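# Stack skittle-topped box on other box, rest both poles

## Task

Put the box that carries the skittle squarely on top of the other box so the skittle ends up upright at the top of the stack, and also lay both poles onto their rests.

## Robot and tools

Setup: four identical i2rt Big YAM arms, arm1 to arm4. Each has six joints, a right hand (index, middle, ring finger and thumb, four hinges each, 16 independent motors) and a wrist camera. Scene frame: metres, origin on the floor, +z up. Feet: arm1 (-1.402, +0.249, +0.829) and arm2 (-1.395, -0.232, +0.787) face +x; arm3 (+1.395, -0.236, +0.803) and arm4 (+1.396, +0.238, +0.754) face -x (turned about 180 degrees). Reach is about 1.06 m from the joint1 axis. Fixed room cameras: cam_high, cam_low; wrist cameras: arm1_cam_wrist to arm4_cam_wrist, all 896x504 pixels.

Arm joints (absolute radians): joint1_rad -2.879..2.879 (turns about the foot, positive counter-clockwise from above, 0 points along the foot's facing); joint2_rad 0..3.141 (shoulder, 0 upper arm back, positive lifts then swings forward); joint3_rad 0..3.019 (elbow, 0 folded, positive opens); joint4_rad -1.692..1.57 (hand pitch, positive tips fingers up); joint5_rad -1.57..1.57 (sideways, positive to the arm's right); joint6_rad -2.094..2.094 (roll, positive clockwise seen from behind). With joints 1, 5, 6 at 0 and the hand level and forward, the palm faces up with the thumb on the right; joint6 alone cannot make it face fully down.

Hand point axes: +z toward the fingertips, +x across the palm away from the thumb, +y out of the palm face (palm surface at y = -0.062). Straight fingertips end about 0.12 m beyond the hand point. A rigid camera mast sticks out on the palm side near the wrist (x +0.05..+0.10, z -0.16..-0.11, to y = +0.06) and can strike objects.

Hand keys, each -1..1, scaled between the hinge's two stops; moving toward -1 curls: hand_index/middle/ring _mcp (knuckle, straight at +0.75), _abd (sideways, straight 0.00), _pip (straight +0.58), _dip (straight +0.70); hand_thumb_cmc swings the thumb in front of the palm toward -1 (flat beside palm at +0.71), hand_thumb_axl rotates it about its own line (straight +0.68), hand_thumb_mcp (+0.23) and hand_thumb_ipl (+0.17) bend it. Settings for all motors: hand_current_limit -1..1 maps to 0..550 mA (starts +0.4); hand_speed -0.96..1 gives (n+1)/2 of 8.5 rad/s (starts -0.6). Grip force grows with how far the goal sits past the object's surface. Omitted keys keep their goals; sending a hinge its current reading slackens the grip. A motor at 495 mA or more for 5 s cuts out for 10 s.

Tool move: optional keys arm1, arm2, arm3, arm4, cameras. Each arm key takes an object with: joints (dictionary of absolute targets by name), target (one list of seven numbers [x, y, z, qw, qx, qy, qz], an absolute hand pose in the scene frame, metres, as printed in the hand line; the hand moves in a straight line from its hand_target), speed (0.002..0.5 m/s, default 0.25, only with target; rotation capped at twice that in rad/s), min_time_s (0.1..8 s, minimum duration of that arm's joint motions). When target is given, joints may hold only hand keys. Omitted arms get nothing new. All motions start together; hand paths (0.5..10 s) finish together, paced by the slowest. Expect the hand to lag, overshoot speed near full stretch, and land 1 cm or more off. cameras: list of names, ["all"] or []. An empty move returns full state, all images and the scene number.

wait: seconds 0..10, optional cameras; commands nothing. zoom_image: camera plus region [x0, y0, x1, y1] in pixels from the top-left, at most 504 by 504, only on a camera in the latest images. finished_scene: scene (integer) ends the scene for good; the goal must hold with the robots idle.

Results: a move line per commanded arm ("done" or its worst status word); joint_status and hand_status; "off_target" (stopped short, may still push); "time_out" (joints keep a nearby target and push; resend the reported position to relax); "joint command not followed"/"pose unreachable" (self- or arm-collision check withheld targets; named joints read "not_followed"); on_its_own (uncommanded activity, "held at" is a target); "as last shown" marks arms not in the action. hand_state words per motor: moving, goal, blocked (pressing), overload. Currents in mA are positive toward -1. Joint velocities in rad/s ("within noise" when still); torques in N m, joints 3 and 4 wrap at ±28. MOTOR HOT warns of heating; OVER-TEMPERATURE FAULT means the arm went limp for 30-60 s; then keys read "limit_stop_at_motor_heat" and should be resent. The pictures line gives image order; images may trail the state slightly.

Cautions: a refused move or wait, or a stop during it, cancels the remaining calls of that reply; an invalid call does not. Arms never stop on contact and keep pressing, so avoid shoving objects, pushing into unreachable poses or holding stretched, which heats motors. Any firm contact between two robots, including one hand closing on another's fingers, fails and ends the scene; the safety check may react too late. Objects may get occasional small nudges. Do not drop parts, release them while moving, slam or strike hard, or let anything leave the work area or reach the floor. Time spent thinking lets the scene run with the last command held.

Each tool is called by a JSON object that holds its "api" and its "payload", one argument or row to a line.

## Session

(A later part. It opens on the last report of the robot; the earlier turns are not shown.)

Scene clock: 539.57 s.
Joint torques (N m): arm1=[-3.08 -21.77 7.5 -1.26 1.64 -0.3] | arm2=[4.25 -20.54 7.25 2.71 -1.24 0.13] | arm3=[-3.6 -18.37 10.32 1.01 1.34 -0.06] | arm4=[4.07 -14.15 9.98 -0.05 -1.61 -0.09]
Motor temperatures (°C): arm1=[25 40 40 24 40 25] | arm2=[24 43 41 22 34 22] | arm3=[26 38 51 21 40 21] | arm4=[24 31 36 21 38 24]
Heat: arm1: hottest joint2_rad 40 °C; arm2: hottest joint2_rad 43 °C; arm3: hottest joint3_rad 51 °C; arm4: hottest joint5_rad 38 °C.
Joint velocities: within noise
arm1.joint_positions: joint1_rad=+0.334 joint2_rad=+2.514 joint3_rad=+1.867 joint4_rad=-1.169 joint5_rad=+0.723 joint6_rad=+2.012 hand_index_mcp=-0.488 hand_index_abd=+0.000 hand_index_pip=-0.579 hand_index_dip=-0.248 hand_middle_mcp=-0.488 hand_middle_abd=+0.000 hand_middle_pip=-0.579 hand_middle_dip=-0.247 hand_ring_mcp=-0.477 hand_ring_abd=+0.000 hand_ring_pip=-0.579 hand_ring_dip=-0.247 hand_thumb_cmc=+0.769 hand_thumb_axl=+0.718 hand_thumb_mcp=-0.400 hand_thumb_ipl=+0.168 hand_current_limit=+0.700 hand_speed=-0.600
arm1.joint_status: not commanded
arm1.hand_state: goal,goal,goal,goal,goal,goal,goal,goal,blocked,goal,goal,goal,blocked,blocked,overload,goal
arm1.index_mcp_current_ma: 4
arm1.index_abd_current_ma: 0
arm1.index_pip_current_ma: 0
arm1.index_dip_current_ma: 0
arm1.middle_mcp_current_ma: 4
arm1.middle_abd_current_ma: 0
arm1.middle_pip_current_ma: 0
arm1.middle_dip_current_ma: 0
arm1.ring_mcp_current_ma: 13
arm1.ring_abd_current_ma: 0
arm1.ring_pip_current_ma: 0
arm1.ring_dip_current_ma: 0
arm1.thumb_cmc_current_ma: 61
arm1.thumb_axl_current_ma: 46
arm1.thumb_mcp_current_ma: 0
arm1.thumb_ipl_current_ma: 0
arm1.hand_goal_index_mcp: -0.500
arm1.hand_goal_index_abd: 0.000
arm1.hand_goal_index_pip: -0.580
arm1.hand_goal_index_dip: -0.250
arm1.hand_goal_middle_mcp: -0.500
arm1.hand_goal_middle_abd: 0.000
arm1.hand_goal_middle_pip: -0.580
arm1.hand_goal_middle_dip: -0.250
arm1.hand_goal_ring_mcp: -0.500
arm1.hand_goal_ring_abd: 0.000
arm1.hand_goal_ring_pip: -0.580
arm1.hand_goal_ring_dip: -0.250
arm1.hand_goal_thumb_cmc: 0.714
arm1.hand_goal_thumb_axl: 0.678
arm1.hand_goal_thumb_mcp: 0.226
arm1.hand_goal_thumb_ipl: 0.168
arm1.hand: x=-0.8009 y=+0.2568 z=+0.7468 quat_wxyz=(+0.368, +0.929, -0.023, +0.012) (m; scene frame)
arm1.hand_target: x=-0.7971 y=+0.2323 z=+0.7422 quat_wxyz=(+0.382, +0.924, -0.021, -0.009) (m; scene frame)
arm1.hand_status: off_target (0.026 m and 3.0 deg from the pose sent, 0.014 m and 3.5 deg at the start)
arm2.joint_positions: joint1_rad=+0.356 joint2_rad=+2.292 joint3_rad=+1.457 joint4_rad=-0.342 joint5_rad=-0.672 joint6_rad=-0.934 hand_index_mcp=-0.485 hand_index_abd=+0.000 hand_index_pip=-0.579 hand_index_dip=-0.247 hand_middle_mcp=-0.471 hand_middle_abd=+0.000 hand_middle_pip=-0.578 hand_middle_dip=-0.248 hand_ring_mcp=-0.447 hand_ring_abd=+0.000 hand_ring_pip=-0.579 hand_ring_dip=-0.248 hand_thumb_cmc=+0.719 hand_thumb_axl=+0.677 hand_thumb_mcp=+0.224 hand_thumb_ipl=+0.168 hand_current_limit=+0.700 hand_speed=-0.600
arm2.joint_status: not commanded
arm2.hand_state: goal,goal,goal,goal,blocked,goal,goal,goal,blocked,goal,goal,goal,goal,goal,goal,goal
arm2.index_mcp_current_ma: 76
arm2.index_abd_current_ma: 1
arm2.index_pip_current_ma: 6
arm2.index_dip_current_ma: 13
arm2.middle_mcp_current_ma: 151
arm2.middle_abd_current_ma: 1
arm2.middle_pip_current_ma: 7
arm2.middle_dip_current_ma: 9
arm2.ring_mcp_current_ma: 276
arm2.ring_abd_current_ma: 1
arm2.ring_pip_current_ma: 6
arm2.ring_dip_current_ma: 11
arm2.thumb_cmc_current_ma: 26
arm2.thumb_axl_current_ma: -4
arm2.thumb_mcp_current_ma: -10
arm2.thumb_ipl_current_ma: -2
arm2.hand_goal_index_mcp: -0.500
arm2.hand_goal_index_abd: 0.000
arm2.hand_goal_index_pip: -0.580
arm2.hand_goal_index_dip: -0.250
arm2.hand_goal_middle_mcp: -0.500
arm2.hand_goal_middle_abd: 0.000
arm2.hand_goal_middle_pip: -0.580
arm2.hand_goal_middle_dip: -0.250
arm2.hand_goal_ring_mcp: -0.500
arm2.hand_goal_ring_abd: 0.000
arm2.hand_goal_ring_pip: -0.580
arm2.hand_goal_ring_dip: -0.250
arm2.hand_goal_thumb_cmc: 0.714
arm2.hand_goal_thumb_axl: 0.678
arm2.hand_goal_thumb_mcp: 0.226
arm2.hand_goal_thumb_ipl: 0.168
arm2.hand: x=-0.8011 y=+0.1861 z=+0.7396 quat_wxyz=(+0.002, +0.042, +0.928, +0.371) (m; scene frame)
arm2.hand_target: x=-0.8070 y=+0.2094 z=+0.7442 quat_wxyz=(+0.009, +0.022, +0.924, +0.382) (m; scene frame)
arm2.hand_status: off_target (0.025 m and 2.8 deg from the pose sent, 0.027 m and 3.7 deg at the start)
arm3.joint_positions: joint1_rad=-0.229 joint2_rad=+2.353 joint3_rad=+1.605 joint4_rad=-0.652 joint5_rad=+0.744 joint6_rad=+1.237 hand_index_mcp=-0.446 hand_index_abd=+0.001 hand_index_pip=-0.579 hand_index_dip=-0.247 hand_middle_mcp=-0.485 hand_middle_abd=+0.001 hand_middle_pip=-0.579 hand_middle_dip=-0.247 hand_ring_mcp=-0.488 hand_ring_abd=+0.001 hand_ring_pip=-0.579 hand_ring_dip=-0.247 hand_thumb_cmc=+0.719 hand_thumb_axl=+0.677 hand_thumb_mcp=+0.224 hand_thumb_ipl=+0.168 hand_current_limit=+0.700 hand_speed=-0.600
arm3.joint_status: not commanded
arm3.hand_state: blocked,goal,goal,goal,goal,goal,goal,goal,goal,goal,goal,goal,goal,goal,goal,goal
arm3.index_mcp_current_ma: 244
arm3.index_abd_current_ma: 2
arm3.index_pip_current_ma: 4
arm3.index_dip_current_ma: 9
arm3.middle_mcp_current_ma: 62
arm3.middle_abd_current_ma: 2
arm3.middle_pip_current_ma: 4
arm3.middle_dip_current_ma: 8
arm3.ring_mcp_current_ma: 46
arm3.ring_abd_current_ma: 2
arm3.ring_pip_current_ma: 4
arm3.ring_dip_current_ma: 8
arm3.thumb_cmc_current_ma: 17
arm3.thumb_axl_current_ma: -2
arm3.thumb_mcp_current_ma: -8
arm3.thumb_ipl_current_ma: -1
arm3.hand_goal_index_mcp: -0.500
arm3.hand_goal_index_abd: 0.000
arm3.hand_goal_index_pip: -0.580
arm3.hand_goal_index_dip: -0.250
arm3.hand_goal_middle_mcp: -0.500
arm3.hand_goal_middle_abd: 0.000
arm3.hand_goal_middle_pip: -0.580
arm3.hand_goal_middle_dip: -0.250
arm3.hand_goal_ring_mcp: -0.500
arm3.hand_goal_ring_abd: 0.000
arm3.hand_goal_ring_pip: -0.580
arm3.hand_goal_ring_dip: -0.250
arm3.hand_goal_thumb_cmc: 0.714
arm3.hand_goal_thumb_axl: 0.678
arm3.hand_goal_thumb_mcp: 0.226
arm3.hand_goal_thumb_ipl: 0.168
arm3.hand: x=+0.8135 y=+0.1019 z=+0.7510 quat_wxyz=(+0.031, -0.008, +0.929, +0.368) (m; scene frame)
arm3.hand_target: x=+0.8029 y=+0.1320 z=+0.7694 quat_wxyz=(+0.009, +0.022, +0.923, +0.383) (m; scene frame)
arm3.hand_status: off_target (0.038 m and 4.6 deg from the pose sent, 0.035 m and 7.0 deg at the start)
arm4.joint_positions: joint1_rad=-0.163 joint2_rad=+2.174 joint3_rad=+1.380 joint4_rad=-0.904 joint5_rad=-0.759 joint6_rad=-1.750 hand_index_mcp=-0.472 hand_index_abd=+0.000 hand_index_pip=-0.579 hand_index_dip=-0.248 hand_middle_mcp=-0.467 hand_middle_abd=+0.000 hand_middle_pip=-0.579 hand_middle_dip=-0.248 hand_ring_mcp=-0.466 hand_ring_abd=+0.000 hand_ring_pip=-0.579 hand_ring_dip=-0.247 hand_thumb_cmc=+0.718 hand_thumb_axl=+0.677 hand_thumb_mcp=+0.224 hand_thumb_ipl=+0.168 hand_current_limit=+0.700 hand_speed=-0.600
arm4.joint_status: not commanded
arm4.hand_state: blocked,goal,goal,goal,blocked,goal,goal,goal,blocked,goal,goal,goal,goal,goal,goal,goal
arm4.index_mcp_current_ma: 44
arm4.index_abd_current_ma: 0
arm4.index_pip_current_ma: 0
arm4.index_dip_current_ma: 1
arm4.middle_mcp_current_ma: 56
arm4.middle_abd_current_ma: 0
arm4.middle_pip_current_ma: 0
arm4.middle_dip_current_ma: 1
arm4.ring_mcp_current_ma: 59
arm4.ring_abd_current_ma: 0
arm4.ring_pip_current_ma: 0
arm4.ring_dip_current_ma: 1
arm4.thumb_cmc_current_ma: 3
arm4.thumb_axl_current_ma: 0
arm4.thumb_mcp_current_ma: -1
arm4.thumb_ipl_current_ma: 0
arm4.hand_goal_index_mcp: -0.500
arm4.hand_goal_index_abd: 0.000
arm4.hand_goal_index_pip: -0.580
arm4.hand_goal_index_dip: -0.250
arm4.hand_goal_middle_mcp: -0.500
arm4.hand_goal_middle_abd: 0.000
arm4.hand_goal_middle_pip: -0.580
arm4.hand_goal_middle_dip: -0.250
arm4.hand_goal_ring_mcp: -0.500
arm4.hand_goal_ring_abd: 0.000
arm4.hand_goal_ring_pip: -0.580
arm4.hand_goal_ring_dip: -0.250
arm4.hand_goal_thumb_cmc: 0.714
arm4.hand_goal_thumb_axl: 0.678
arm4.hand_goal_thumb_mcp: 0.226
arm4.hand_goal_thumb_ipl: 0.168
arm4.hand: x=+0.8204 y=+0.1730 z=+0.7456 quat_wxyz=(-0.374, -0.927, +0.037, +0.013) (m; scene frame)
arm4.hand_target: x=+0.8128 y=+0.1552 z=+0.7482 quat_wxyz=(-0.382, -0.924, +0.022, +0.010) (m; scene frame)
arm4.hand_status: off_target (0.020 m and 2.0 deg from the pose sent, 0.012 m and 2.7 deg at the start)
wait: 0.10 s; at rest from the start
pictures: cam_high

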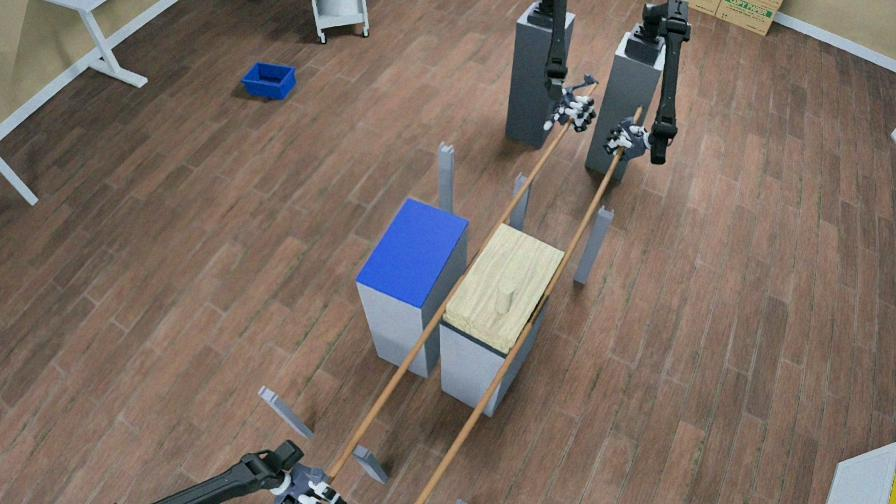

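{"api": "move", "payload": {
  "arm2": {"target": [-0.806, 0.194, 0.744, 0.0093, 0.022, 0.9237, 0.3825], "speed": 0.03},
  "arm3": {"target": [0.803, 0.115, 0.768, 0.0093, 0.022, 0.9237, 0.3825], "speed": 0.03},
  "cameras": ["cam_high", "cam_low"]
}}

{"api": "zoom_image", "payload": {
  "camera": "cam_high",
  "region": [480, 200, 580, 260]
}}

{"api": "zoom_image", "payload": {
  "camera": "cam_high",
  "region": [430, 285, 530, 355]
}}

{"api": "zoom_image", "payload": {
  "camera": "cam_low",
  "region": [420, 215, 545, 290]
}}

Scene clock: 547.53 s.
Joint torques (N m): arm1=[-3.08 -21.71 7.49 -1.18 1.58 -0.31] | arm2=[3.14 -20.72 6.28 2.24 -1.23 0.03] | arm3=[-2.55 -19.02 8.81 0.55 1.21 -0.01] | arm4=[4.31 -14.04 9.84 -0.09 -1.56 -0.09]
Motor temperatures (°C): arm1=[25 41 39 24 39 25] | arm2=[24 43 40 22 34 22] | arm3=[26 39 50 21 39 21] | arm4=[23 31 35 21 37 24]
Heat: arm1: hottest joint2_rad 41 °C; arm2: hottest joint2_rad 43 °C; arm3: hottest joint3_rad 50 °C; arm4: hottest joint5_rad 37 °C.
move: arm2 off_target; arm3 off_target
Joint velocities: within noise
arm1, arm4: as last shown
arm1.joint_positions: joint1_rad=+0.334 joint2_rad=+2.515 joint3_rad=+1.867 joint4_rad=-1.171 joint5_rad=+0.725 joint6_rad=+2.013 hand_index_mcp=-0.488 hand_index_abd=+0.000 hand_index_pip=-0.579 hand_index_dip=-0.248 hand_middle_mcp=-0.488 hand_middle_abd=+0.000 hand_middle_pip=-0.579 hand_middle_dip=-0.247 hand_ring_mcp=-0.479 hand_ring_abd=+0.000 hand_ring_pip=-0.579 hand_ring_dip=-0.247 hand_thumb_cmc=+0.769 hand_thumb_axl=+0.718 hand_thumb_mcp=-0.400 hand_thumb_ipl=+0.168 hand_current_limit=+0.700 hand_speed=-0.600
arm1.ring_mcp_current_ma: 12
arm1.hand: x=-0.8013 y=+0.2568 z=+0.7468 quat_wxyz=(+0.369, +0.929, -0.023, +0.011) (m; scene frame)
arm1.hand_target: x=-0.7971 y=+0.2324 z=+0.7422 quat_wxyz=(+0.382, +0.924, -0.021, -0.009) (m; scene frame)
arm2.joint_positions: joint1_rad=+0.348 joint2_rad=+2.292 joint3_rad=+1.450 joint4_rad=-0.340 joint5_rad=-0.682 joint6_rad=-0.949 hand_index_mcp=-0.483 hand_index_abd=+0.000 hand_index_pip=-0.579 hand_index_dip=-0.247 hand_middle_mcp=-0.470 hand_middle_abd=+0.000 hand_middle_pip=-0.578 hand_middle_dip=-0.248 hand_ring_mcp=-0.447 hand_ring_abd=+0.000 hand_ring_pip=-0.579 hand_ring_dip=-0.248 hand_thumb_cmc=+0.719 hand_thumb_axl=+0.677 hand_thumb_mcp=+0.224 hand_thumb_ipl=+0.168 hand_current_limit=+0.700 hand_speed=-0.600
arm2.joint_status: not commanded
arm2.hand_state: goal,goal,goal,goal,blocked,goal,goal,goal,blocked,goal,goal,goal,goal,goal,goal,goal
arm2.index_mcp_current_ma: 84
arm2.index_abd_current_ma: 1
arm2.index_pip_current_ma: 6
arm2.index_dip_current_ma: 13
arm2.middle_mcp_current_ma: 156
arm2.middle_abd_current_ma: 1
arm2.middle_pip_current_ma: 7
arm2.middle_dip_current_ma: 9
arm2.ring_mcp_current_ma: 276
arm2.ring_abd_current_ma: 1
arm2.ring_pip_current_ma: 6
arm2.ring_dip_current_ma: 11
arm2.thumb_cmc_current_ma: 26
arm2.thumb_axl_current_ma: -4
arm2.thumb_mcp_current_ma: -10
arm2.thumb_ipl_current_ma: -2
arm2.hand_goal_index_mcp: -0.500
arm2.hand_goal_index_abd: 0.000
arm2.hand_goal_index_pip: -0.580
arm2.hand_goal_index_dip: -0.250
arm2.hand_goal_middle_mcp: -0.500
arm2.hand_goal_middle_abd: 0.000
arm2.hand_goal_middle_pip: -0.580
arm2.hand_goal_middle_dip: -0.250
arm2.hand_goal_ring_mcp: -0.500
arm2.hand_goal_ring_abd: 0.000
arm2.hand_goal_ring_pip: -0.580
arm2.hand_goal_ring_dip: -0.250
arm2.hand_goal_thumb_cmc: 0.714
arm2.hand_goal_thumb_axl: 0.678
arm2.hand_goal_thumb_mcp: 0.226
arm2.hand_goal_thumb_ipl: 0.168
arm2.hand: x=-0.8025 y=+0.1816 z=+0.7389 quat_wxyz=(+0.001, +0.039, +0.927, +0.374) (m; scene frame)
arm2.hand_target: x=-0.8062 y=+0.1938 z=+0.7439 quat_wxyz=(+0.009, +0.022, +0.924, +0.382) (m; scene frame)
arm2.hand_status: off_target (0.014 m and 2.4 deg from the pose sent, 0.010 m and 2.8 deg at the start)
arm3.joint_positions: joint1_rad=-0.220 joint2_rad=+2.353 joint3_rad=+1.605 joint4_rad=-0.652 joint5_rad=+0.752 joint6_rad=+1.265 hand_index_mcp=-0.464 hand_index_abd=+0.001 hand_index_pip=-0.579 hand_index_dip=-0.247 hand_middle_mcp=-0.485 hand_middle_abd=+0.001 hand_middle_pip=-0.579 hand_middle_dip=-0.247 hand_ring_mcp=-0.488 hand_ring_abd=+0.001 hand_ring_pip=-0.579 hand_ring_dip=-0.247 hand_thumb_cmc=+0.719 hand_thumb_axl=+0.677 hand_thumb_mcp=+0.224 hand_thumb_ipl=+0.168 hand_current_limit=+0.700 hand_speed=-0.600
arm3.joint_status: not commanded
arm3.hand_state: blocked,goal,goal,goal,goal,goal,goal,goal,goal,goal,goal,goal,goal,goal,goal,goal
arm3.index_mcp_current_ma: 158
arm3.index_abd_current_ma: 2
arm3.index_pip_current_ma: 4
arm3.index_dip_current_ma: 9
arm3.middle_mcp_current_ma: 61
arm3.middle_abd_current_ma: 2
arm3.middle_pip_current_ma: 4
arm3.middle_dip_current_ma: 8
arm3.ring_mcp_current_ma: 46
arm3.ring_abd_current_ma: 2
arm3.ring_pip_current_ma: 4
arm3.ring_dip_current_ma: 8
arm3.thumb_cmc_current_ma: 17
arm3.thumb_axl_current_ma: -2
arm3.thumb_mcp_current_ma: -8
arm3.thumb_ipl_current_ma: -1
arm3.hand_goal_index_mcp: -0.500
arm3.hand_goal_index_abd: 0.000
arm3.hand_goal_index_pip: -0.580
arm3.hand_goal_index_dip: -0.250
arm3.hand_goal_middle_mcp: -0.500
arm3.hand_goal_middle_abd: 0.000
arm3.hand_goal_middle_pip: -0.580
arm3.hand_goal_middle_dip: -0.250
arm3.hand_goal_ring_mcp: -0.500
arm3.hand_goal_ring_abd: 0.000
arm3.hand_goal_ring_pip: -0.580
arm3.hand_goal_ring_dip: -0.250
arm3.hand_goal_thumb_cmc: 0.714
arm3.hand_goal_thumb_axl: 0.678
arm3.hand_goal_thumb_mcp: 0.226
arm3.hand_goal_thumb_ipl: 0.168
arm3.hand: x=+0.8132 y=+0.0965 z=+0.7521 quat_wxyz=(+0.025, +0.001, +0.928, +0.372) (m; scene frame)
arm3.hand_target: x=+0.8042 y=+0.1144 z=+0.7686 quat_wxyz=(+0.009, +0.022, +0.924, +0.383) (m; scene frame)
arm3.hand_status: off_target (0.026 m and 3.2 deg from the pose sent, 0.024 m and 4.6 deg at the start)
arm4.joint_positions: joint1_rad=-0.163 joint2_rad=+2.176 joint3_rad=+1.382 joint4_rad=-0.904 joint5_rad=-0.760 joint6_rad=-1.751 hand_index_mcp=-0.472 hand_index_abd=+0.000 hand_index_pip=-0.579 hand_index_dip=-0.248 hand_middle_mcp=-0.467 hand_middle_abd=+0.000 hand_middle_pip=-0.579 hand_middle_dip=-0.248 hand_ring_mcp=-0.466 hand_ring_abd=+0.000 hand_ring_pip=-0.579 hand_ring_dip=-0.247 hand_thumb_cmc=+0.718 hand_thumb_axl=+0.677 hand_thumb_mcp=+0.224 hand_thumb_ipl=+0.168 hand_current_limit=+0.700 hand_speed=-0.600
arm4.hand: x=+0.8200 y=+0.1730 z=+0.7454 quat_wxyz=(-0.375, -0.926, +0.036, +0.013) (m; scene frame)
arm4.hand_target: x=+0.8129 y=+0.1551 z=+0.7481 quat_wxyz=(-0.382, -0.924, +0.022, +0.009) (m; scene frame)
pictures: cam_high, cam_low

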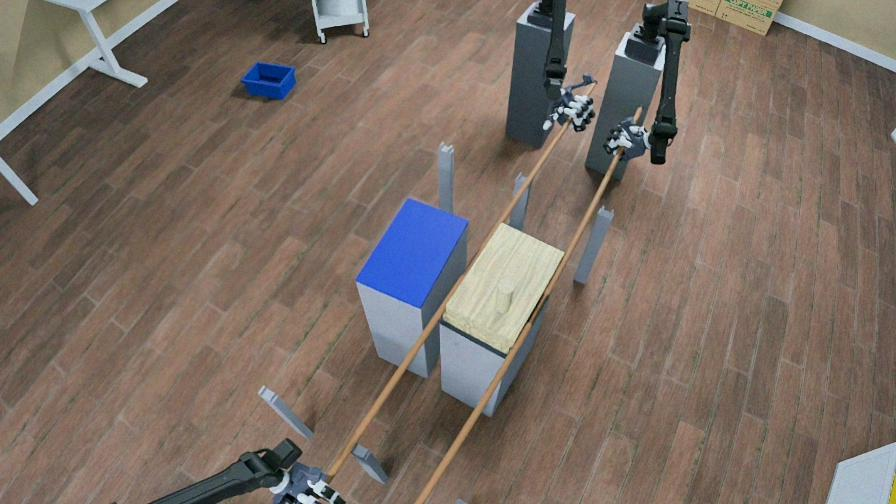

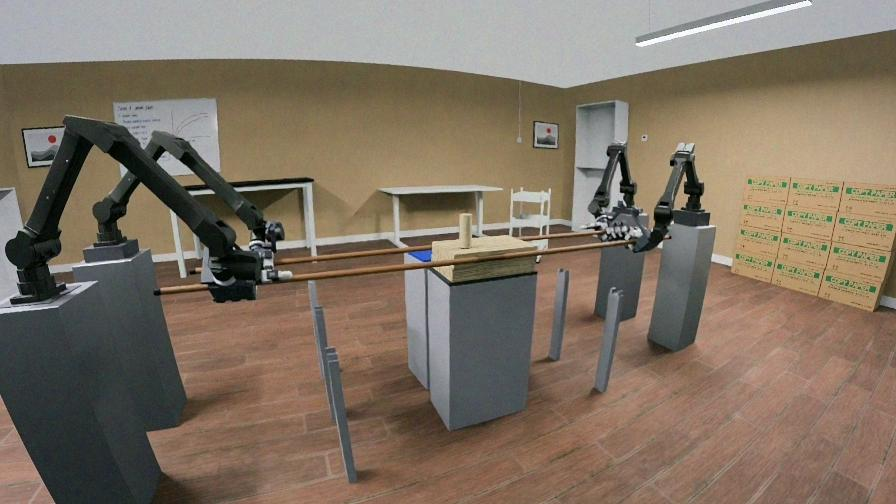

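Scaled by 5.040 from the camera's 896x504 image, which has a finer 1280x720 frame.

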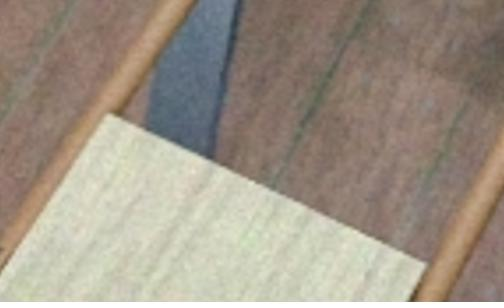

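Scaled by 5.040 from the camera's 896x504 image, which has a finer 1280x720 frame.

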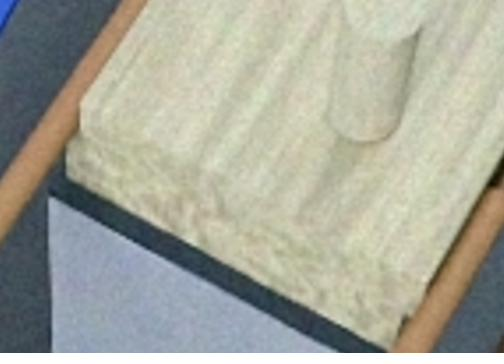

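Scaled by 4.032 from the camera's 896x504 image, which has a finer 1280x720 frame.

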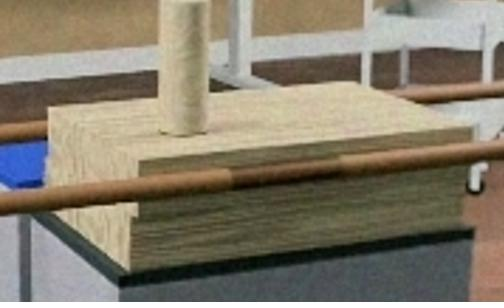

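{"api": "move", "payload": {
  "arm2": {"target": [-0.806, 0.165, 0.744, 0.0093, 0.022, 0.9237, 0.3825], "speed": 0.03},
  "arm3": {"target": [0.803, 0.083, 0.768, 0.0093, 0.022, 0.9237, 0.3825], "speed": 0.03},
  "cameras": ["cam_high"]
}}

{"api": "zoom_image", "payload": {
  "camera": "cam_high",
  "region": [480, 200, 580, 260]
}}

{"api": "zoom_image", "payload": {
  "camera": "cam_high",
  "region": [430, 285, 530, 355]
}}

Scene clock: 552.27 s.
Joint torques (N m): arm1=[-1.9 -22.36 7.45 -1.13 1.18 -0.31] | arm2=[2.08 -22.3 5.6 1.48 -1.3 -0.05] | arm3=[-0.26 -19.96 7.54 -0.4 1.14 0.13] | arm4=[3.08 -14.45 9.73 0.06 -1.25 -0.03]
Motor temperatures (°C): arm1=[25 41 39 24 38 25] | arm2=[24 44 40 22 34 22] | arm3=[26 39 49 21 39 21] | arm4=[23 31 35 21 37 24]
Heat: arm1: hottest joint2_rad 41 °C; arm2: hottest joint2_rad 44 °C; arm3: hottest joint3_rad 49 °C; arm4: hottest joint5_rad 37 °C.
move: arm2 off_target; arm3 off_target
Joint velocities: within noise
arm1, arm4: as last shown
arm1.joint_positions: joint1_rad=+0.322 joint2_rad=+2.523 joint3_rad=+1.867 joint4_rad=-1.174 joint5_rad=+0.735 joint6_rad=+2.013 hand_index_mcp=-0.488 hand_index_abd=+0.000 hand_index_pip=-0.579 hand_index_dip=-0.248 hand_middle_mcp=-0.488 hand_middle_abd=+0.000 hand_middle_pip=-0.579 hand_middle_dip=-0.247 hand_ring_mcp=-0.488 hand_ring_abd=+0.000 hand_ring_pip=-0.579 hand_ring_dip=-0.247 hand_thumb_cmc=+0.767 hand_thumb_axl=+0.714 hand_thumb_mcp=-0.400 hand_thumb_ipl=+0.168 hand_current_limit=+0.700 hand_speed=-0.600
arm1.hand_state: goal,goal,goal,goal,goal,goal,goal,goal,goal,goal,goal,goal,blocked,blocked,overload,goal
arm1.ring_mcp_current_ma: 4
arm1.thumb_cmc_current_ma: 57
arm1.thumb_axl_current_ma: 38
arm1.hand: x=-0.8024 y=+0.2480 z=+0.7444 quat_wxyz=(+0.375, +0.927, -0.026, +0.006) (m; scene frame)
arm1.hand_target: x=-0.7971 y=+0.2323 z=+0.7422 quat_wxyz=(+0.382, +0.924, -0.021, -0.009) (m; scene frame)
arm2.joint_positions: joint1_rad=+0.320 joint2_rad=+2.292 joint3_rad=+1.425 joint4_rad=-0.340 joint5_rad=-0.698 joint6_rad=-0.995 hand_index_mcp=-0.483 hand_index_abd=+0.000 hand_index_pip=-0.579 hand_index_dip=-0.247 hand_middle_mcp=-0.470 hand_middle_abd=+0.000 hand_middle_pip=-0.578 hand_middle_dip=-0.248 hand_ring_mcp=-0.447 hand_ring_abd=+0.000 hand_ring_pip=-0.579 hand_ring_dip=-0.248 hand_thumb_cmc=+0.719 hand_thumb_axl=+0.677 hand_thumb_mcp=+0.224 hand_thumb_ipl=+0.168 hand_current_limit=+0.700 hand_speed=-0.600
arm2.joint_status: not commanded
arm2.hand_state: goal,goal,goal,goal,blocked,goal,goal,goal,blocked,goal,goal,goal,goal,goal,goal,goal
arm2.index_mcp_current_ma: 84
arm2.index_abd_current_ma: 1
arm2.index_pip_current_ma: 6
arm2.index_dip_current_ma: 13
arm2.middle_mcp_current_ma: 156
arm2.middle_abd_current_ma: 1
arm2.middle_pip_current_ma: 7
arm2.middle_dip_current_ma: 9
arm2.ring_mcp_current_ma: 276
arm2.ring_abd_current_ma: 1
arm2.ring_pip_current_ma: 6
arm2.ring_dip_current_ma: 11
arm2.thumb_cmc_current_ma: 26
arm2.thumb_axl_current_ma: -4
arm2.thumb_mcp_current_ma: -10
arm2.thumb_ipl_current_ma: -2
arm2.hand_goal_index_mcp: -0.500
arm2.hand_goal_index_abd: 0.000
arm2.hand_goal_index_pip: -0.580
arm2.hand_goal_index_dip: -0.250
arm2.hand_goal_middle_mcp: -0.500
arm2.hand_goal_middle_abd: 0.000
arm2.hand_goal_middle_pip: -0.580
arm2.hand_goal_middle_dip: -0.250
arm2.hand_goal_ring_mcp: -0.500
arm2.hand_goal_ring_abd: 0.000
arm2.hand_goal_ring_pip: -0.580
arm2.hand_goal_ring_dip: -0.250
arm2.hand_goal_thumb_cmc: 0.714
arm2.hand_goal_thumb_axl: 0.678
arm2.hand_goal_thumb_mcp: 0.226
arm2.hand_goal_thumb_ipl: 0.168
arm2.hand: x=-0.8060 y=+0.1633 z=+0.7329 quat_wxyz=(+0.001, +0.033, +0.926, +0.375) (m; scene frame)
arm2.hand_target: x=-0.8060 y=+0.1651 z=+0.7439 quat_wxyz=(+0.009, +0.022, +0.924, +0.382) (m; scene frame)
arm2.hand_status: off_target (0.011 m and 1.8 deg from the pose sent, 0.018 m and 2.3 deg at the start)
arm3.joint_positions: joint1_rad=-0.191 joint2_rad=+2.353 joint3_rad=+1.605 joint4_rad=-0.674 joint5_rad=+0.763 joint6_rad=+1.319 hand_index_mcp=-0.473 hand_index_abd=+0.001 hand_index_pip=-0.579 hand_index_dip=-0.247 hand_middle_mcp=-0.485 hand_middle_abd=+0.001 hand_middle_pip=-0.579 hand_middle_dip=-0.247 hand_ring_mcp=-0.489 hand_ring_abd=+0.001 hand_ring_pip=-0.579 hand_ring_dip=-0.247 hand_thumb_cmc=+0.719 hand_thumb_axl=+0.677 hand_thumb_mcp=+0.224 hand_thumb_ipl=+0.168 hand_current_limit=+0.700 hand_speed=-0.600
arm3.joint_status: not commanded
arm3.hand_state: blocked,goal,goal,goal,goal,goal,goal,goal,goal,goal,goal,goal,goal,goal,goal,goal
arm3.index_mcp_current_ma: 113
arm3.index_abd_current_ma: 2
arm3.index_pip_current_ma: 4
arm3.index_dip_current_ma: 9
arm3.middle_mcp_current_ma: 60
arm3.middle_abd_current_ma: 2
arm3.middle_pip_current_ma: 4
arm3.middle_dip_current_ma: 8
arm3.ring_mcp_current_ma: 46
arm3.ring_abd_current_ma: 2
arm3.ring_pip_current_ma: 4
arm3.ring_dip_current_ma: 8
arm3.thumb_cmc_current_ma: 17
arm3.thumb_axl_current_ma: -2
arm3.thumb_mcp_current_ma: -8
arm3.thumb_ipl_current_ma: -1
arm3.hand_goal_index_mcp: -0.500
arm3.hand_goal_index_abd: 0.000
arm3.hand_goal_index_pip: -0.580
arm3.hand_goal_index_dip: -0.250
arm3.hand_goal_middle_mcp: -0.500
arm3.hand_goal_middle_abd: 0.000
arm3.hand_goal_middle_pip: -0.580
arm3.hand_goal_middle_dip: -0.250
arm3.hand_goal_ring_mcp: -0.500
arm3.hand_goal_ring_abd: 0.000
arm3.hand_goal_ring_pip: -0.580
arm3.hand_goal_ring_dip: -0.250
arm3.hand_goal_thumb_cmc: 0.714
arm3.hand_goal_thumb_axl: 0.678
arm3.hand_goal_thumb_mcp: 0.226
arm3.hand_goal_thumb_ipl: 0.168
arm3.hand: x=+0.8120 y=+0.0790 z=+0.7530 quat_wxyz=(+0.021, +0.010, +0.927, +0.376) (m; scene frame)
arm3.hand_target: x=+0.8034 y=+0.0830 z=+0.7682 quat_wxyz=(+0.009, +0.022, +0.924, +0.382) (m; scene frame)
arm3.hand_status: off_target (0.018 m and 2.1 deg from the pose sent, 0.023 m and 3.2 deg at the start)
arm4.joint_positions: joint1_rad=-0.153 joint2_rad=+2.179 joint3_rad=+1.383 joint4_rad=-0.908 joint5_rad=-0.767 joint6_rad=-1.755 hand_index_mcp=-0.471 hand_index_abd=+0.000 hand_index_pip=-0.579 hand_index_dip=-0.248 hand_middle_mcp=-0.467 hand_middle_abd=+0.000 hand_middle_pip=-0.579 hand_middle_dip=-0.248 hand_ring_mcp=-0.465 hand_ring_abd=+0.000 hand_ring_pip=-0.579 hand_ring_dip=-0.247 hand_thumb_cmc=+0.718 hand_thumb_axl=+0.677 hand_thumb_mcp=+0.224 hand_thumb_ipl=+0.168 hand_current_limit=+0.700 hand_speed=-0.600
arm4.index_mcp_current_ma: 46
arm4.ring_mcp_current_ma: 60
arm4.hand: x=+0.8212 y=+0.1669 z=+0.7453 quat_wxyz=(-0.379, -0.925, +0.032, +0.010) (m; scene frame)
pictures: cam_high

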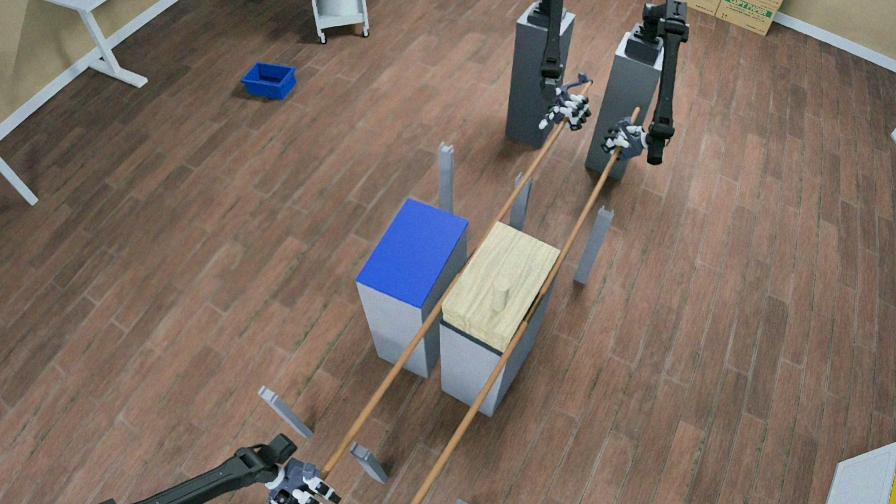

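Scaled by 5.040 from the camera's 896x504 image, which has a finer 1280x720 frame.

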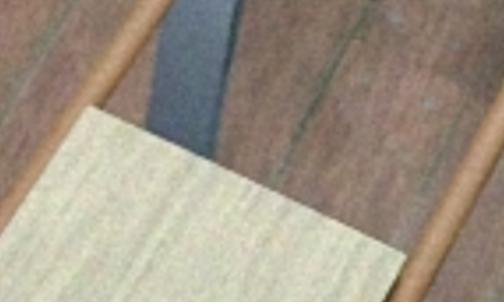

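Scaled by 5.040 from the camera's 896x504 image, which has a finer 1280x720 frame.

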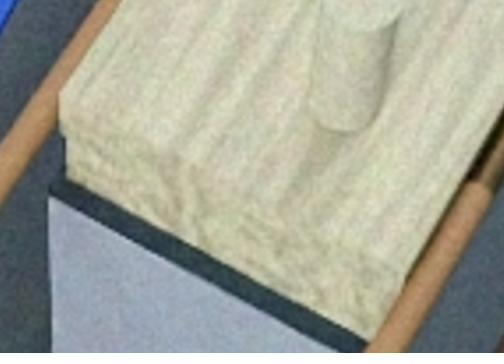

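{"api": "move", "payload": {
  "arm1": {"target": [-0.797, 0.262, 0.745, 0.3825, 0.9237, -0.022, -0.0093], "speed": 0.03},
  "arm4": {"target": [0.813, 0.186, 0.750, 0.3825, 0.9237, -0.022, -0.0093], "speed": 0.03},
  "cameras": ["cam_high", "cam_low"]
}}

{"api": "zoom_image", "payload": {
  "camera": "cam_high",
  "region": [430, 285, 530, 355]
}}

{"api": "zoom_image", "payload": {
  "camera": "cam_high",
  "region": [480, 200, 580, 260]
}}

{"api": "zoom_image", "payload": {
  "camera": "cam_low",
  "region": [420, 215, 545, 290]
}}

Scene clock: 569.90 s.
Joint torques (N m): arm1=[1.08 -23.3 8.87 -1.29 0.81 0.1] | arm2=[2.08 -22.18 5.57 1.46 -1.16 -0.03] | arm3=[-0.56 -19.78 7.6 -0.36 1.11 0.08] | arm4=[0.67 -14.56 10.74 -0.36 -0.96 -0.27]
Motor temperatures (°C): arm1=[25 39 39 24 36 25] | arm2=[23 45 37 22 33 22] | arm3=[26 40 46 21 37 21] | arm4=[23 31 36 21 36 24]
Heat: arm1: hottest joint2_rad 39 °C; arm2: hottest joint2_rad 45 °C; arm3: hottest joint3_rad 46 °C; arm4: hottest joint3_rad 36 °C.
move: arm1 off_target; arm4 off_target
Joint velocities: within noise
arm1.joint_positions: joint1_rad=+0.333 joint2_rad=+2.555 joint3_rad=+1.897 joint4_rad=-1.243 joint5_rad=+0.733 joint6_rad=+2.037 hand_index_mcp=-0.488 hand_index_abd=+0.000 hand_index_pip=-0.579 hand_index_dip=-0.248 hand_middle_mcp=-0.489 hand_middle_abd=+0.000 hand_middle_pip=-0.579 hand_middle_dip=-0.247 hand_ring_mcp=-0.488 hand_ring_abd=+0.000 hand_ring_pip=-0.579 hand_ring_dip=-0.247 hand_thumb_cmc=+0.749 hand_thumb_axl=+0.705 hand_thumb_mcp=-0.450 hand_thumb_ipl=+0.168 hand_current_limit=+0.700 hand_speed=-0.600
arm1.joint_status: not commanded
arm1.hand_state: goal,goal,goal,goal,goal,goal,goal,goal,goal,goal,goal,goal,blocked,blocked,overload,goal
arm1.index_mcp_current_ma: 4
arm1.index_abd_current_ma: 0
arm1.index_pip_current_ma: 0
arm1.index_dip_current_ma: 0
arm1.middle_mcp_current_ma: 4
arm1.middle_abd_current_ma: 0
arm1.middle_pip_current_ma: 0
arm1.middle_dip_current_ma: 0
arm1.ring_mcp_current_ma: 4
arm1.ring_abd_current_ma: 0
arm1.ring_pip_current_ma: 0
arm1.ring_dip_current_ma: 0
arm1.thumb_cmc_current_ma: 26
arm1.thumb_axl_current_ma: 23
arm1.thumb_mcp_current_ma: 0
arm1.thumb_ipl_current_ma: 0
arm1.hand_goal_index_mcp: -0.500
arm1.hand_goal_index_abd: 0.000
arm1.hand_goal_index_pip: -0.580
arm1.hand_goal_index_dip: -0.250
arm1.hand_goal_middle_mcp: -0.500
arm1.hand_goal_middle_abd: 0.000
arm1.hand_goal_middle_pip: -0.580
arm1.hand_goal_middle_dip: -0.250
arm1.hand_goal_ring_mcp: -0.500
arm1.hand_goal_ring_abd: 0.000
arm1.hand_goal_ring_pip: -0.580
arm1.hand_goal_ring_dip: -0.250
arm1.hand_goal_thumb_cmc: 0.714
arm1.hand_goal_thumb_axl: 0.678
arm1.hand_goal_thumb_mcp: 0.226
arm1.hand_goal_thumb_ipl: 0.168
arm1.hand: x=-0.8096 y=+0.2538 z=+0.7391 quat_wxyz=(+0.384, +0.923, -0.019, -0.019) (m; scene frame)
arm1.hand_target: x=-0.7977 y=+0.2619 z=+0.7452 quat_wxyz=(+0.382, +0.924, -0.022, -0.009) (m; scene frame)
arm1.hand_status: off_target (0.016 m and 1.2 deg from the pose sent, 0.015 m and 2.1 deg at the start)
arm2, arm3: as last shown
arm2.joint_positions: joint1_rad=+0.320 joint2_rad=+2.292 joint3_rad=+1.425 joint4_rad=-0.340 joint5_rad=-0.701 joint6_rad=-0.997 hand_index_mcp=-0.483 hand_index_abd=+0.000 hand_index_pip=-0.579 hand_index_dip=-0.247 hand_middle_mcp=-0.470 hand_middle_abd=+0.000 hand_middle_pip=-0.578 hand_middle_dip=-0.248 hand_ring_mcp=-0.447 hand_ring_abd=+0.000 hand_ring_pip=-0.579 hand_ring_dip=-0.248 hand_thumb_cmc=+0.719 hand_thumb_axl=+0.677 hand_thumb_mcp=+0.224 hand_thumb_ipl=+0.168 hand_current_limit=+0.700 hand_speed=-0.600
arm2.hand: x=-0.8061 y=+0.1631 z=+0.7333 quat_wxyz=(+0.001, +0.032, +0.926, +0.377) (m; scene frame)
arm2.hand_target: x=-0.8059 y=+0.1650 z=+0.7438 quat_wxyz=(+0.009, +0.022, +0.924, +0.382) (m; scene frame)
arm3.joint_positions: joint1_rad=-0.191 joint2_rad=+2.353 joint3_rad=+1.605 joint4_rad=-0.674 joint5_rad=+0.765 joint6_rad=+1.321 hand_index_mcp=-0.473 hand_index_abd=+0.001 hand_index_pip=-0.579 hand_index_dip=-0.247 hand_middle_mcp=-0.485 hand_middle_abd=+0.001 hand_middle_pip=-0.579 hand_middle_dip=-0.247 hand_ring_mcp=-0.489 hand_ring_abd=+0.001 hand_ring_pip=-0.579 hand_ring_dip=-0.247 hand_thumb_cmc=+0.719 hand_thumb_axl=+0.677 hand_thumb_mcp=+0.224 hand_thumb_ipl=+0.168 hand_current_limit=+0.700 hand_speed=-0.600
arm3.hand: x=+0.8121 y=+0.0788 z=+0.7532 quat_wxyz=(+0.020, +0.010, +0.926, +0.376) (m; scene frame)
arm3.hand_target: x=+0.8033 y=+0.0828 z=+0.7682 quat_wxyz=(+0.009, +0.022, +0.924, +0.383) (m; scene frame)
arm4.joint_positions: joint1_rad=-0.179 joint2_rad=+2.195 joint3_rad=+1.406 joint4_rad=-0.972 joint5_rad=-0.767 joint6_rad=-1.808 hand_index_mcp=-0.488 hand_index_abd=+0.000 hand_index_pip=-0.579 hand_index_dip=-0.248 hand_middle_mcp=-0.478 hand_middle_abd=+0.000 hand_middle_pip=-0.579 hand_middle_dip=-0.248 hand_ring_mcp=-0.463 hand_ring_abd=+0.000 hand_ring_pip=-0.579 hand_ring_dip=-0.247 hand_thumb_cmc=+0.718 hand_thumb_axl=+0.677 hand_thumb_mcp=+0.224 hand_thumb_ipl=+0.168 hand_current_limit=+0.700 hand_speed=-0.600
arm4.joint_status: not commanded
arm4.hand_state: goal,goal,goal,goal,blocked,goal,goal,goal,blocked,goal,goal,goal,goal,goal,goal,goal
arm4.index_mcp_current_ma: 12
arm4.index_abd_current_ma: 0
arm4.index_pip_current_ma: 0
arm4.index_dip_current_ma: 1
arm4.middle_mcp_current_ma: 31
arm4.middle_abd_current_ma: 0
arm4.middle_pip_current_ma: 0
arm4.middle_dip_current_ma: 1
arm4.ring_mcp_current_ma: 66
arm4.ring_abd_current_ma: 0
arm4.ring_pip_current_ma: 0
arm4.ring_dip_current_ma: 1
arm4.thumb_cmc_current_ma: 3
arm4.thumb_axl_current_ma: 0
arm4.thumb_mcp_current_ma: -1
arm4.thumb_ipl_current_ma: 0
arm4.hand_goal_index_mcp: -0.500
arm4.hand_goal_index_abd: 0.000
arm4.hand_goal_index_pip: -0.580
arm4.hand_goal_index_dip: -0.250
arm4.hand_goal_middle_mcp: -0.500
arm4.hand_goal_middle_abd: 0.000
arm4.hand_goal_middle_pip: -0.580
arm4.hand_goal_middle_dip: -0.250
arm4.hand_goal_ring_mcp: -0.500
arm4.hand_goal_ring_abd: 0.000
arm4.hand_goal_ring_pip: -0.580
arm4.hand_goal_ring_dip: -0.250
arm4.hand_goal_thumb_cmc: 0.714
arm4.hand_goal_thumb_axl: 0.678
arm4.hand_goal_thumb_mcp: 0.226
arm4.hand_goal_thumb_ipl: 0.168
arm4.hand: x=+0.8255 y=+0.1801 z=+0.7451 quat_wxyz=(-0.383, -0.923, +0.029, +0.000) (m; scene frame)
arm4.hand_target: x=+0.8136 y=+0.1861 z=+0.7501 quat_wxyz=(-0.382, -0.924, +0.022, +0.010) (m; scene frame)
arm4.hand_status: off_target (0.015 m and 1.4 deg from the pose sent, 0.021 m and 1.2 deg at the start)
pictures: cam_high, cam_low

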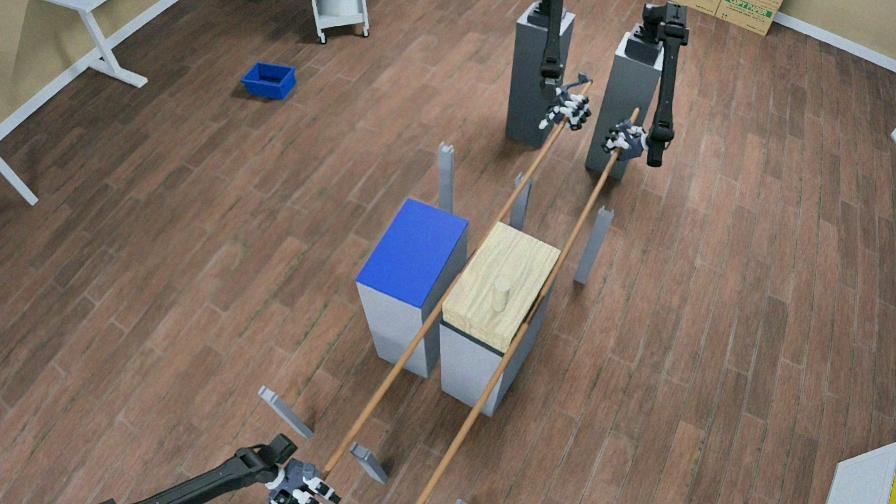

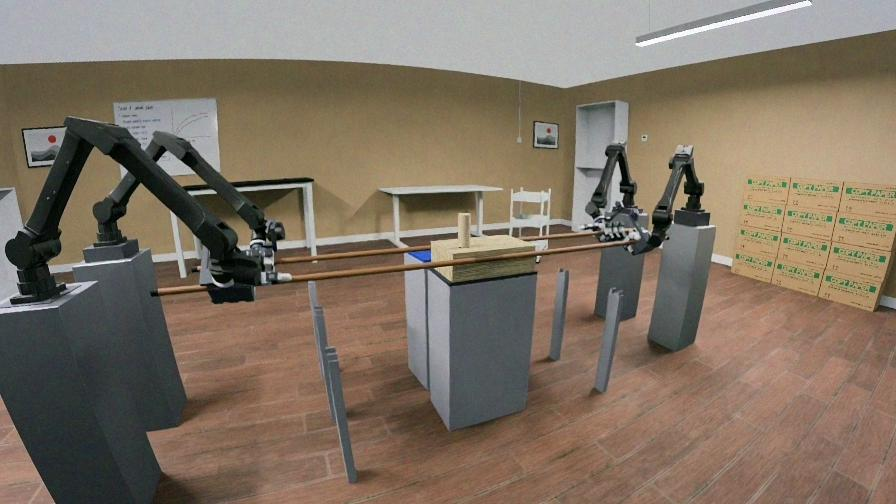

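Scaled by 5.040 from the camera's 896x504 image, which has a finer 1280x720 frame.

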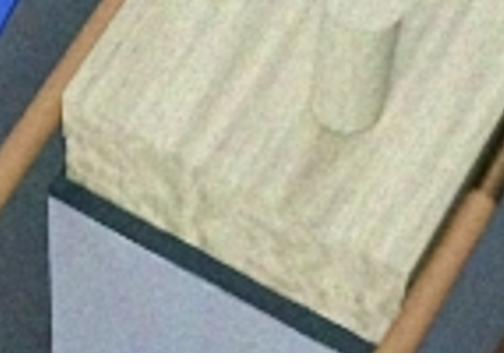

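Scaled by 5.040 from the camera's 896x504 image, which has a finer 1280x720 frame.

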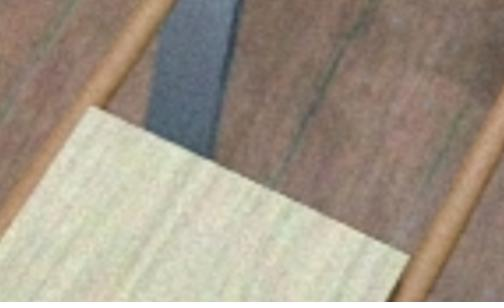

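Scaled by 4.032 from the camera's 896x504 image, which has a finer 1280x720 frame.

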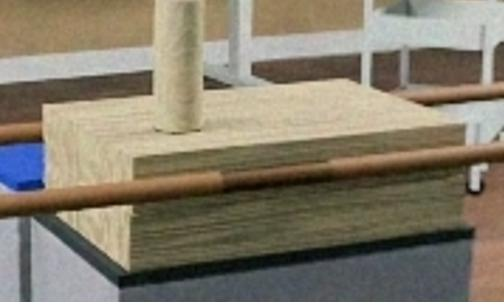

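{"api": "zoom_image", "payload": {
  "camera": "cam_low",
  "region": [424, 234, 464, 290]
}}

{"api": "zoom_image", "payload": {
  "camera": "cam_low",
  "region": [510, 234, 550, 290]
}}

{"api": "zoom_image", "payload": {
  "camera": "cam_high",
  "region": [490, 310, 530, 366]
}}

{"api": "zoom_image", "payload": {
  "camera": "cam_high",
  "region": [430, 290, 470, 346]
}}

Scaled by 9.000 from the camera's 896x504 image, which has a finer 1280x720 frame.

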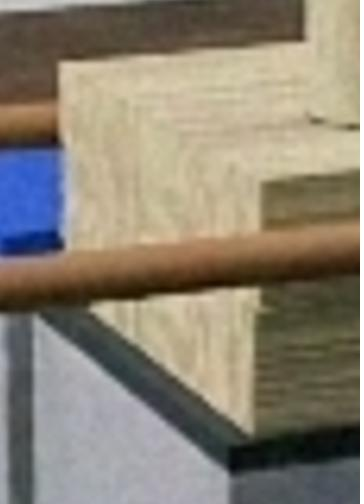

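Scaled by 9.000 from the camera's 896x504 image, which has a finer 1280x720 frame.

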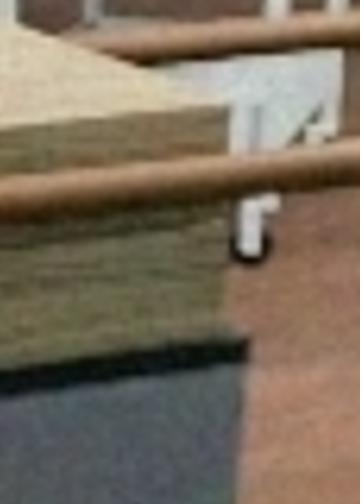

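Scaled by 9.000 from the camera's 896x504 image, which has a finer 1280x720 frame.

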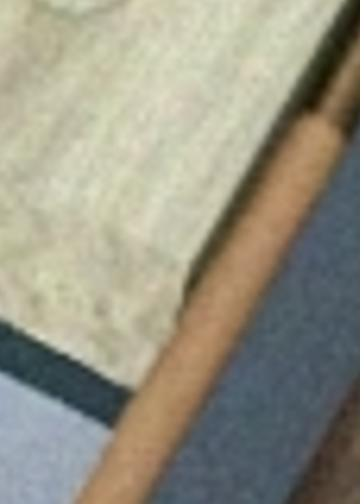

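Scaled by 9.000 from the camera's 896x504 image, which has a finer 1280x720 frame.

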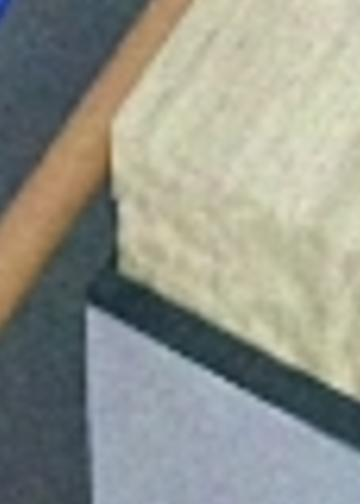

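{"api": "move", "payload": {
  "arm1": {"target": [-0.800, 0.303, 0.745, 0.3827, 0.9239, 0, 0], "speed": 0.05},
  "arm4": {"target": [0.813, 0.299, 0.750, 0.3827, 0.9239, 0, 0], "speed": 0.05},
  "arm2": {"target": [-0.804, 0.079, 0.750, 0, 0, 0.9239, 0.3827], "speed": 0.05},
  "arm3": {"target": [0.803, 0.072, 0.766, 0, 0, 0.9239, 0.3827], "speed": 0.05},
  "cameras": ["cam_high", "cam_low"]
}}

{"api": "zoom_image", "payload": {
  "camera": "cam_high",
  "region": [400, 130, 640, 350]
}}

Scene clock: 604.63 s.
Joint torques (N m): arm1=[1.08 -23.36 8.9 -1.28 0.8 0.1] | arm2=[1.2 -22.12 5.71 0.12 -1.45 -0.08] | arm3=[0.38 -21.48 4.67 0.77 0.9 -0.1] | arm4=[0.21 -15.5 11.26 -0.64 -0.75 -0.23]
Motor temperatures (°C): arm1=[25 38 41 24 34 24] | arm2=[23 46 35 22 32 21] | arm3=[25 41 42 21 35 21] | arm4=[23 32 36 21 33 24]
Heat: arm1: hottest joint3_rad 41 °C; arm2: hottest joint2_rad 46 °C; arm3: hottest joint3_rad 42 °C; arm4: hottest joint3_rad 36 °C.
move: arm1 off_target; arm2 off_target; arm3 off_target; arm4 off_target
Joint velocities: within noise
arm1.joint_positions: joint1_rad=+0.399 joint2_rad=+2.564 joint3_rad=+1.918 joint4_rad=-1.269 joint5_rad=+0.728 joint6_rad=+2.061 hand_index_mcp=-0.488 hand_index_abd=+0.000 hand_index_pip=-0.579 hand_index_dip=-0.248 hand_middle_mcp=-0.489 hand_middle_abd=+0.000 hand_middle_pip=-0.579 hand_middle_dip=-0.247 hand_ring_mcp=-0.489 hand_ring_abd=+0.000 hand_ring_pip=-0.579 hand_ring_dip=-0.247 hand_thumb_cmc=+0.747 hand_thumb_axl=+0.704 hand_thumb_mcp=-0.458 hand_thumb_ipl=+0.168 hand_current_limit=+0.700 hand_speed=-0.600
arm1.joint_status: not commanded
arm1.hand_state: goal,goal,goal,goal,goal,goal,goal,goal,goal,goal,goal,goal,blocked,blocked,overload,goal
arm1.index_mcp_current_ma: 4
arm1.index_abd_current_ma: 0
arm1.index_pip_current_ma: 0
arm1.index_dip_current_ma: 0
arm1.middle_mcp_current_ma: 3
arm1.middle_abd_current_ma: 0
arm1.middle_pip_current_ma: 0
arm1.middle_dip_current_ma: 0
arm1.ring_mcp_current_ma: 4
arm1.ring_abd_current_ma: 0
arm1.ring_pip_current_ma: 0
arm1.ring_dip_current_ma: 0
arm1.thumb_cmc_current_ma: 24
arm1.thumb_axl_current_ma: 21
arm1.thumb_mcp_current_ma: 0
arm1.thumb_ipl_current_ma: 0
arm1.hand_goal_index_mcp: -0.500
arm1.hand_goal_index_abd: 0.000
arm1.hand_goal_index_pip: -0.580
arm1.hand_goal_index_dip: -0.250
arm1.hand_goal_middle_mcp: -0.500
arm1.hand_goal_middle_abd: 0.000
arm1.hand_goal_middle_pip: -0.580
arm1.hand_goal_middle_dip: -0.250
arm1.hand_goal_ring_mcp: -0.500
arm1.hand_goal_ring_abd: 0.000
arm1.hand_goal_ring_pip: -0.580
arm1.hand_goal_ring_dip: -0.250
arm1.hand_goal_thumb_cmc: 0.714
arm1.hand_goal_thumb_axl: 0.678
arm1.hand_goal_thumb_mcp: 0.226
arm1.hand_goal_thumb_ipl: 0.168
arm1.hand: x=-0.8116 y=+0.2943 z=+0.7397 quat_wxyz=(+0.385, +0.923, +0.002, -0.009) (m; scene frame)
arm1.hand_target: x=-0.8006 y=+0.3029 z=+0.7453 quat_wxyz=(+0.382, +0.924, +0.000, +0.001) (m; scene frame)
arm1.hand_status: off_target (0.015 m and 1.1 deg from the pose sent, 0.050 m and 3.1 deg at the start)
arm2.joint_positions: joint1_rad=+0.185 joint2_rad=+2.277 joint3_rad=+1.406 joint4_rad=-0.497 joint5_rad=-0.755 joint6_rad=-1.243 hand_index_mcp=-0.487 hand_index_abd=+0.000 hand_index_pip=-0.579 hand_index_dip=-0.247 hand_middle_mcp=-0.471 hand_middle_abd=+0.000 hand_middle_pip=-0.578 hand_middle_dip=-0.248 hand_ring_mcp=-0.447 hand_ring_abd=+0.000 hand_ring_pip=-0.579 hand_ring_dip=-0.248 hand_thumb_cmc=+0.719 hand_thumb_axl=+0.677 hand_thumb_mcp=+0.224 hand_thumb_ipl=+0.168 hand_current_limit=+0.700 hand_speed=-0.600
arm2.joint_status: not commanded
arm2.hand_state: goal,goal,goal,goal,blocked,goal,goal,goal,blocked,goal,goal,goal,goal,goal,goal,goal
arm2.index_mcp_current_ma: 67
arm2.index_abd_current_ma: 1
arm2.index_pip_current_ma: 6
arm2.index_dip_current_ma: 13
arm2.middle_mcp_current_ma: 151
arm2.middle_abd_current_ma: 1
arm2.middle_pip_current_ma: 7
arm2.middle_dip_current_ma: 9
arm2.ring_mcp_current_ma: 276
arm2.ring_abd_current_ma: 1
arm2.ring_pip_current_ma: 6
arm2.ring_dip_current_ma: 11
arm2.thumb_cmc_current_ma: 26
arm2.thumb_axl_current_ma: -4
arm2.thumb_mcp_current_ma: -10
arm2.thumb_ipl_current_ma: -2
arm2.hand_goal_index_mcp: -0.500
arm2.hand_goal_index_abd: 0.000
arm2.hand_goal_index_pip: -0.580
arm2.hand_goal_index_dip: -0.250
arm2.hand_goal_middle_mcp: -0.500
arm2.hand_goal_middle_abd: 0.000
arm2.hand_goal_middle_pip: -0.580
arm2.hand_goal_middle_dip: -0.250
arm2.hand_goal_ring_mcp: -0.500
arm2.hand_goal_ring_abd: 0.000
arm2.hand_goal_ring_pip: -0.580
arm2.hand_goal_ring_dip: -0.250
arm2.hand_goal_thumb_cmc: 0.714
arm2.hand_goal_thumb_axl: 0.678
arm2.hand_goal_thumb_mcp: 0.226
arm2.hand_goal_thumb_ipl: 0.168
arm2.hand: x=-0.8085 y=+0.0845 z=+0.7337 quat_wxyz=(-0.009, +0.005, +0.926, +0.377) (m; scene frame)
arm2.hand_target: x=-0.8039 y=+0.0791 z=+0.7497 quat_wxyz=(+0.000, +0.000, +0.924, +0.383) (m; scene frame)
arm2.hand_status: off_target (0.018 m and 1.4 deg from the pose sent, 0.086 m and 3.7 deg at the start)
arm3.joint_positions: joint1_rad=-0.187 joint2_rad=+2.353 joint3_rad=+1.589 joint4_rad=-0.637 joint5_rad=+0.764 joint6_rad=+1.299 hand_index_mcp=-0.474 hand_index_abd=+0.001 hand_index_pip=-0.579 hand_index_dip=-0.247 hand_middle_mcp=-0.485 hand_middle_abd=+0.001 hand_middle_pip=-0.579 hand_middle_dip=-0.247 hand_ring_mcp=-0.489 hand_ring_abd=+0.001 hand_ring_pip=-0.579 hand_ring_dip=-0.247 hand_thumb_cmc=+0.719 hand_thumb_axl=+0.677 hand_thumb_mcp=+0.224 hand_thumb_ipl=+0.168 hand_current_limit=+0.700 hand_speed=-0.600
arm3.joint_status: not commanded
arm3.hand_state: blocked,goal,goal,goal,goal,goal,goal,goal,goal,goal,goal,goal,goal,goal,goal,goal
arm3.index_mcp_current_ma: 110
arm3.index_abd_current_ma: 2
arm3.index_pip_current_ma: 4
arm3.index_dip_current_ma: 9
arm3.middle_mcp_current_ma: 60
arm3.middle_abd_current_ma: 2
arm3.middle_pip_current_ma: 4
arm3.middle_dip_current_ma: 8
arm3.ring_mcp_current_ma: 45
arm3.ring_abd_current_ma: 2
arm3.ring_pip_current_ma: 4
arm3.ring_dip_current_ma: 8
arm3.thumb_cmc_current_ma: 17
arm3.thumb_axl_current_ma: -2
arm3.thumb_mcp_current_ma: -8
arm3.thumb_ipl_current_ma: -1
arm3.hand_goal_index_mcp: -0.500
arm3.hand_goal_index_abd: 0.000
arm3.hand_goal_index_pip: -0.580
arm3.hand_goal_index_dip: -0.250
arm3.hand_goal_middle_mcp: -0.500
arm3.hand_goal_middle_abd: 0.000
arm3.hand_goal_middle_pip: -0.580
arm3.hand_goal_middle_dip: -0.250
arm3.hand_goal_ring_mcp: -0.500
arm3.hand_goal_ring_abd: 0.000
arm3.hand_goal_ring_pip: -0.580
arm3.hand_goal_ring_dip: -0.250
arm3.hand_goal_thumb_cmc: 0.714
arm3.hand_goal_thumb_axl: 0.678
arm3.hand_goal_thumb_mcp: 0.226
arm3.hand_goal_thumb_ipl: 0.168
arm3.hand: x=+0.8105 y=+0.0767 z=+0.7494 quat_wxyz=(+0.015, +0.002, +0.926, +0.378) (m; scene frame)
arm3.hand_target: x=+0.8030 y=+0.0720 z=+0.7660 quat_wxyz=(+0.000, +0.000, +0.924, +0.383) (m; scene frame)
arm3.hand_status: off_target (0.019 m and 1.8 deg from the pose sent, 0.017 m and 2.7 deg at the start)
arm4.joint_positions: joint1_rad=-0.357 joint2_rad=+2.307 joint3_rad=+1.619 joint4_rad=-1.260 joint5_rad=-0.705 joint6_rad=-2.080 hand_index_mcp=-0.488 hand_index_abd=+0.000 hand_index_pip=-0.579 hand_index_dip=-0.248 hand_middle_mcp=-0.482 hand_middle_abd=+0.000 hand_middle_pip=-0.579 hand_middle_dip=-0.248 hand_ring_mcp=-0.462 hand_ring_abd=+0.000 hand_ring_pip=-0.579 hand_ring_dip=-0.247 hand_thumb_cmc=+0.718 hand_thumb_axl=+0.677 hand_thumb_mcp=+0.224 hand_thumb_ipl=+0.168 hand_current_limit=+0.700 hand_speed=-0.600
arm4.joint_status: not commanded
arm4.hand_state: goal,goal,goal,goal,goal,goal,goal,goal,blocked,goal,goal,goal,goal,goal,goal,goal
arm4.index_mcp_current_ma: 12
arm4.index_abd_current_ma: 0
arm4.index_pip_current_ma: 0
arm4.index_dip_current_ma: 1
arm4.middle_mcp_current_ma: 22
arm4.middle_abd_current_ma: 0
arm4.middle_pip_current_ma: 0
arm4.middle_dip_current_ma: 1
arm4.ring_mcp_current_ma: 67
arm4.ring_abd_current_ma: 0
arm4.ring_pip_current_ma: 0
arm4.ring_dip_current_ma: 1
arm4.thumb_cmc_current_ma: 3
arm4.thumb_axl_current_ma: 0
arm4.thumb_mcp_current_ma: -1
arm4.thumb_ipl_current_ma: 0
arm4.hand_goal_index_mcp: -0.500
arm4.hand_goal_index_abd: 0.000
arm4.hand_goal_index_pip: -0.580
arm4.hand_goal_index_dip: -0.250
arm4.hand_goal_middle_mcp: -0.500
arm4.hand_goal_middle_abd: 0.000
arm4.hand_goal_middle_pip: -0.580
arm4.hand_goal_middle_dip: -0.250
arm4.hand_goal_ring_mcp: -0.500
arm4.hand_goal_ring_abd: 0.000
arm4.hand_goal_ring_pip: -0.580
arm4.hand_goal_ring_dip: -0.250
arm4.hand_goal_thumb_cmc: 0.714
arm4.hand_goal_thumb_axl: 0.678
arm4.hand_goal_thumb_mcp: 0.226
arm4.hand_goal_thumb_ipl: 0.168
arm4.hand: x=+0.8246 y=+0.2891 z=+0.7444 quat_wxyz=(-0.382, -0.924, +0.015, -0.009) (m; scene frame)
arm4.hand_target: x=+0.8135 y=+0.2987 z=+0.7502 quat_wxyz=(-0.378, -0.926, +0.010, +0.002) (m; scene frame)
arm4.hand_status: off_target (0.016 m and 2.0 deg from the pose sent, 0.120 m and 3.4 deg at the start; a joint's target at an end of its range on 24 of 86 steps)
pictures: cam_high, cam_low

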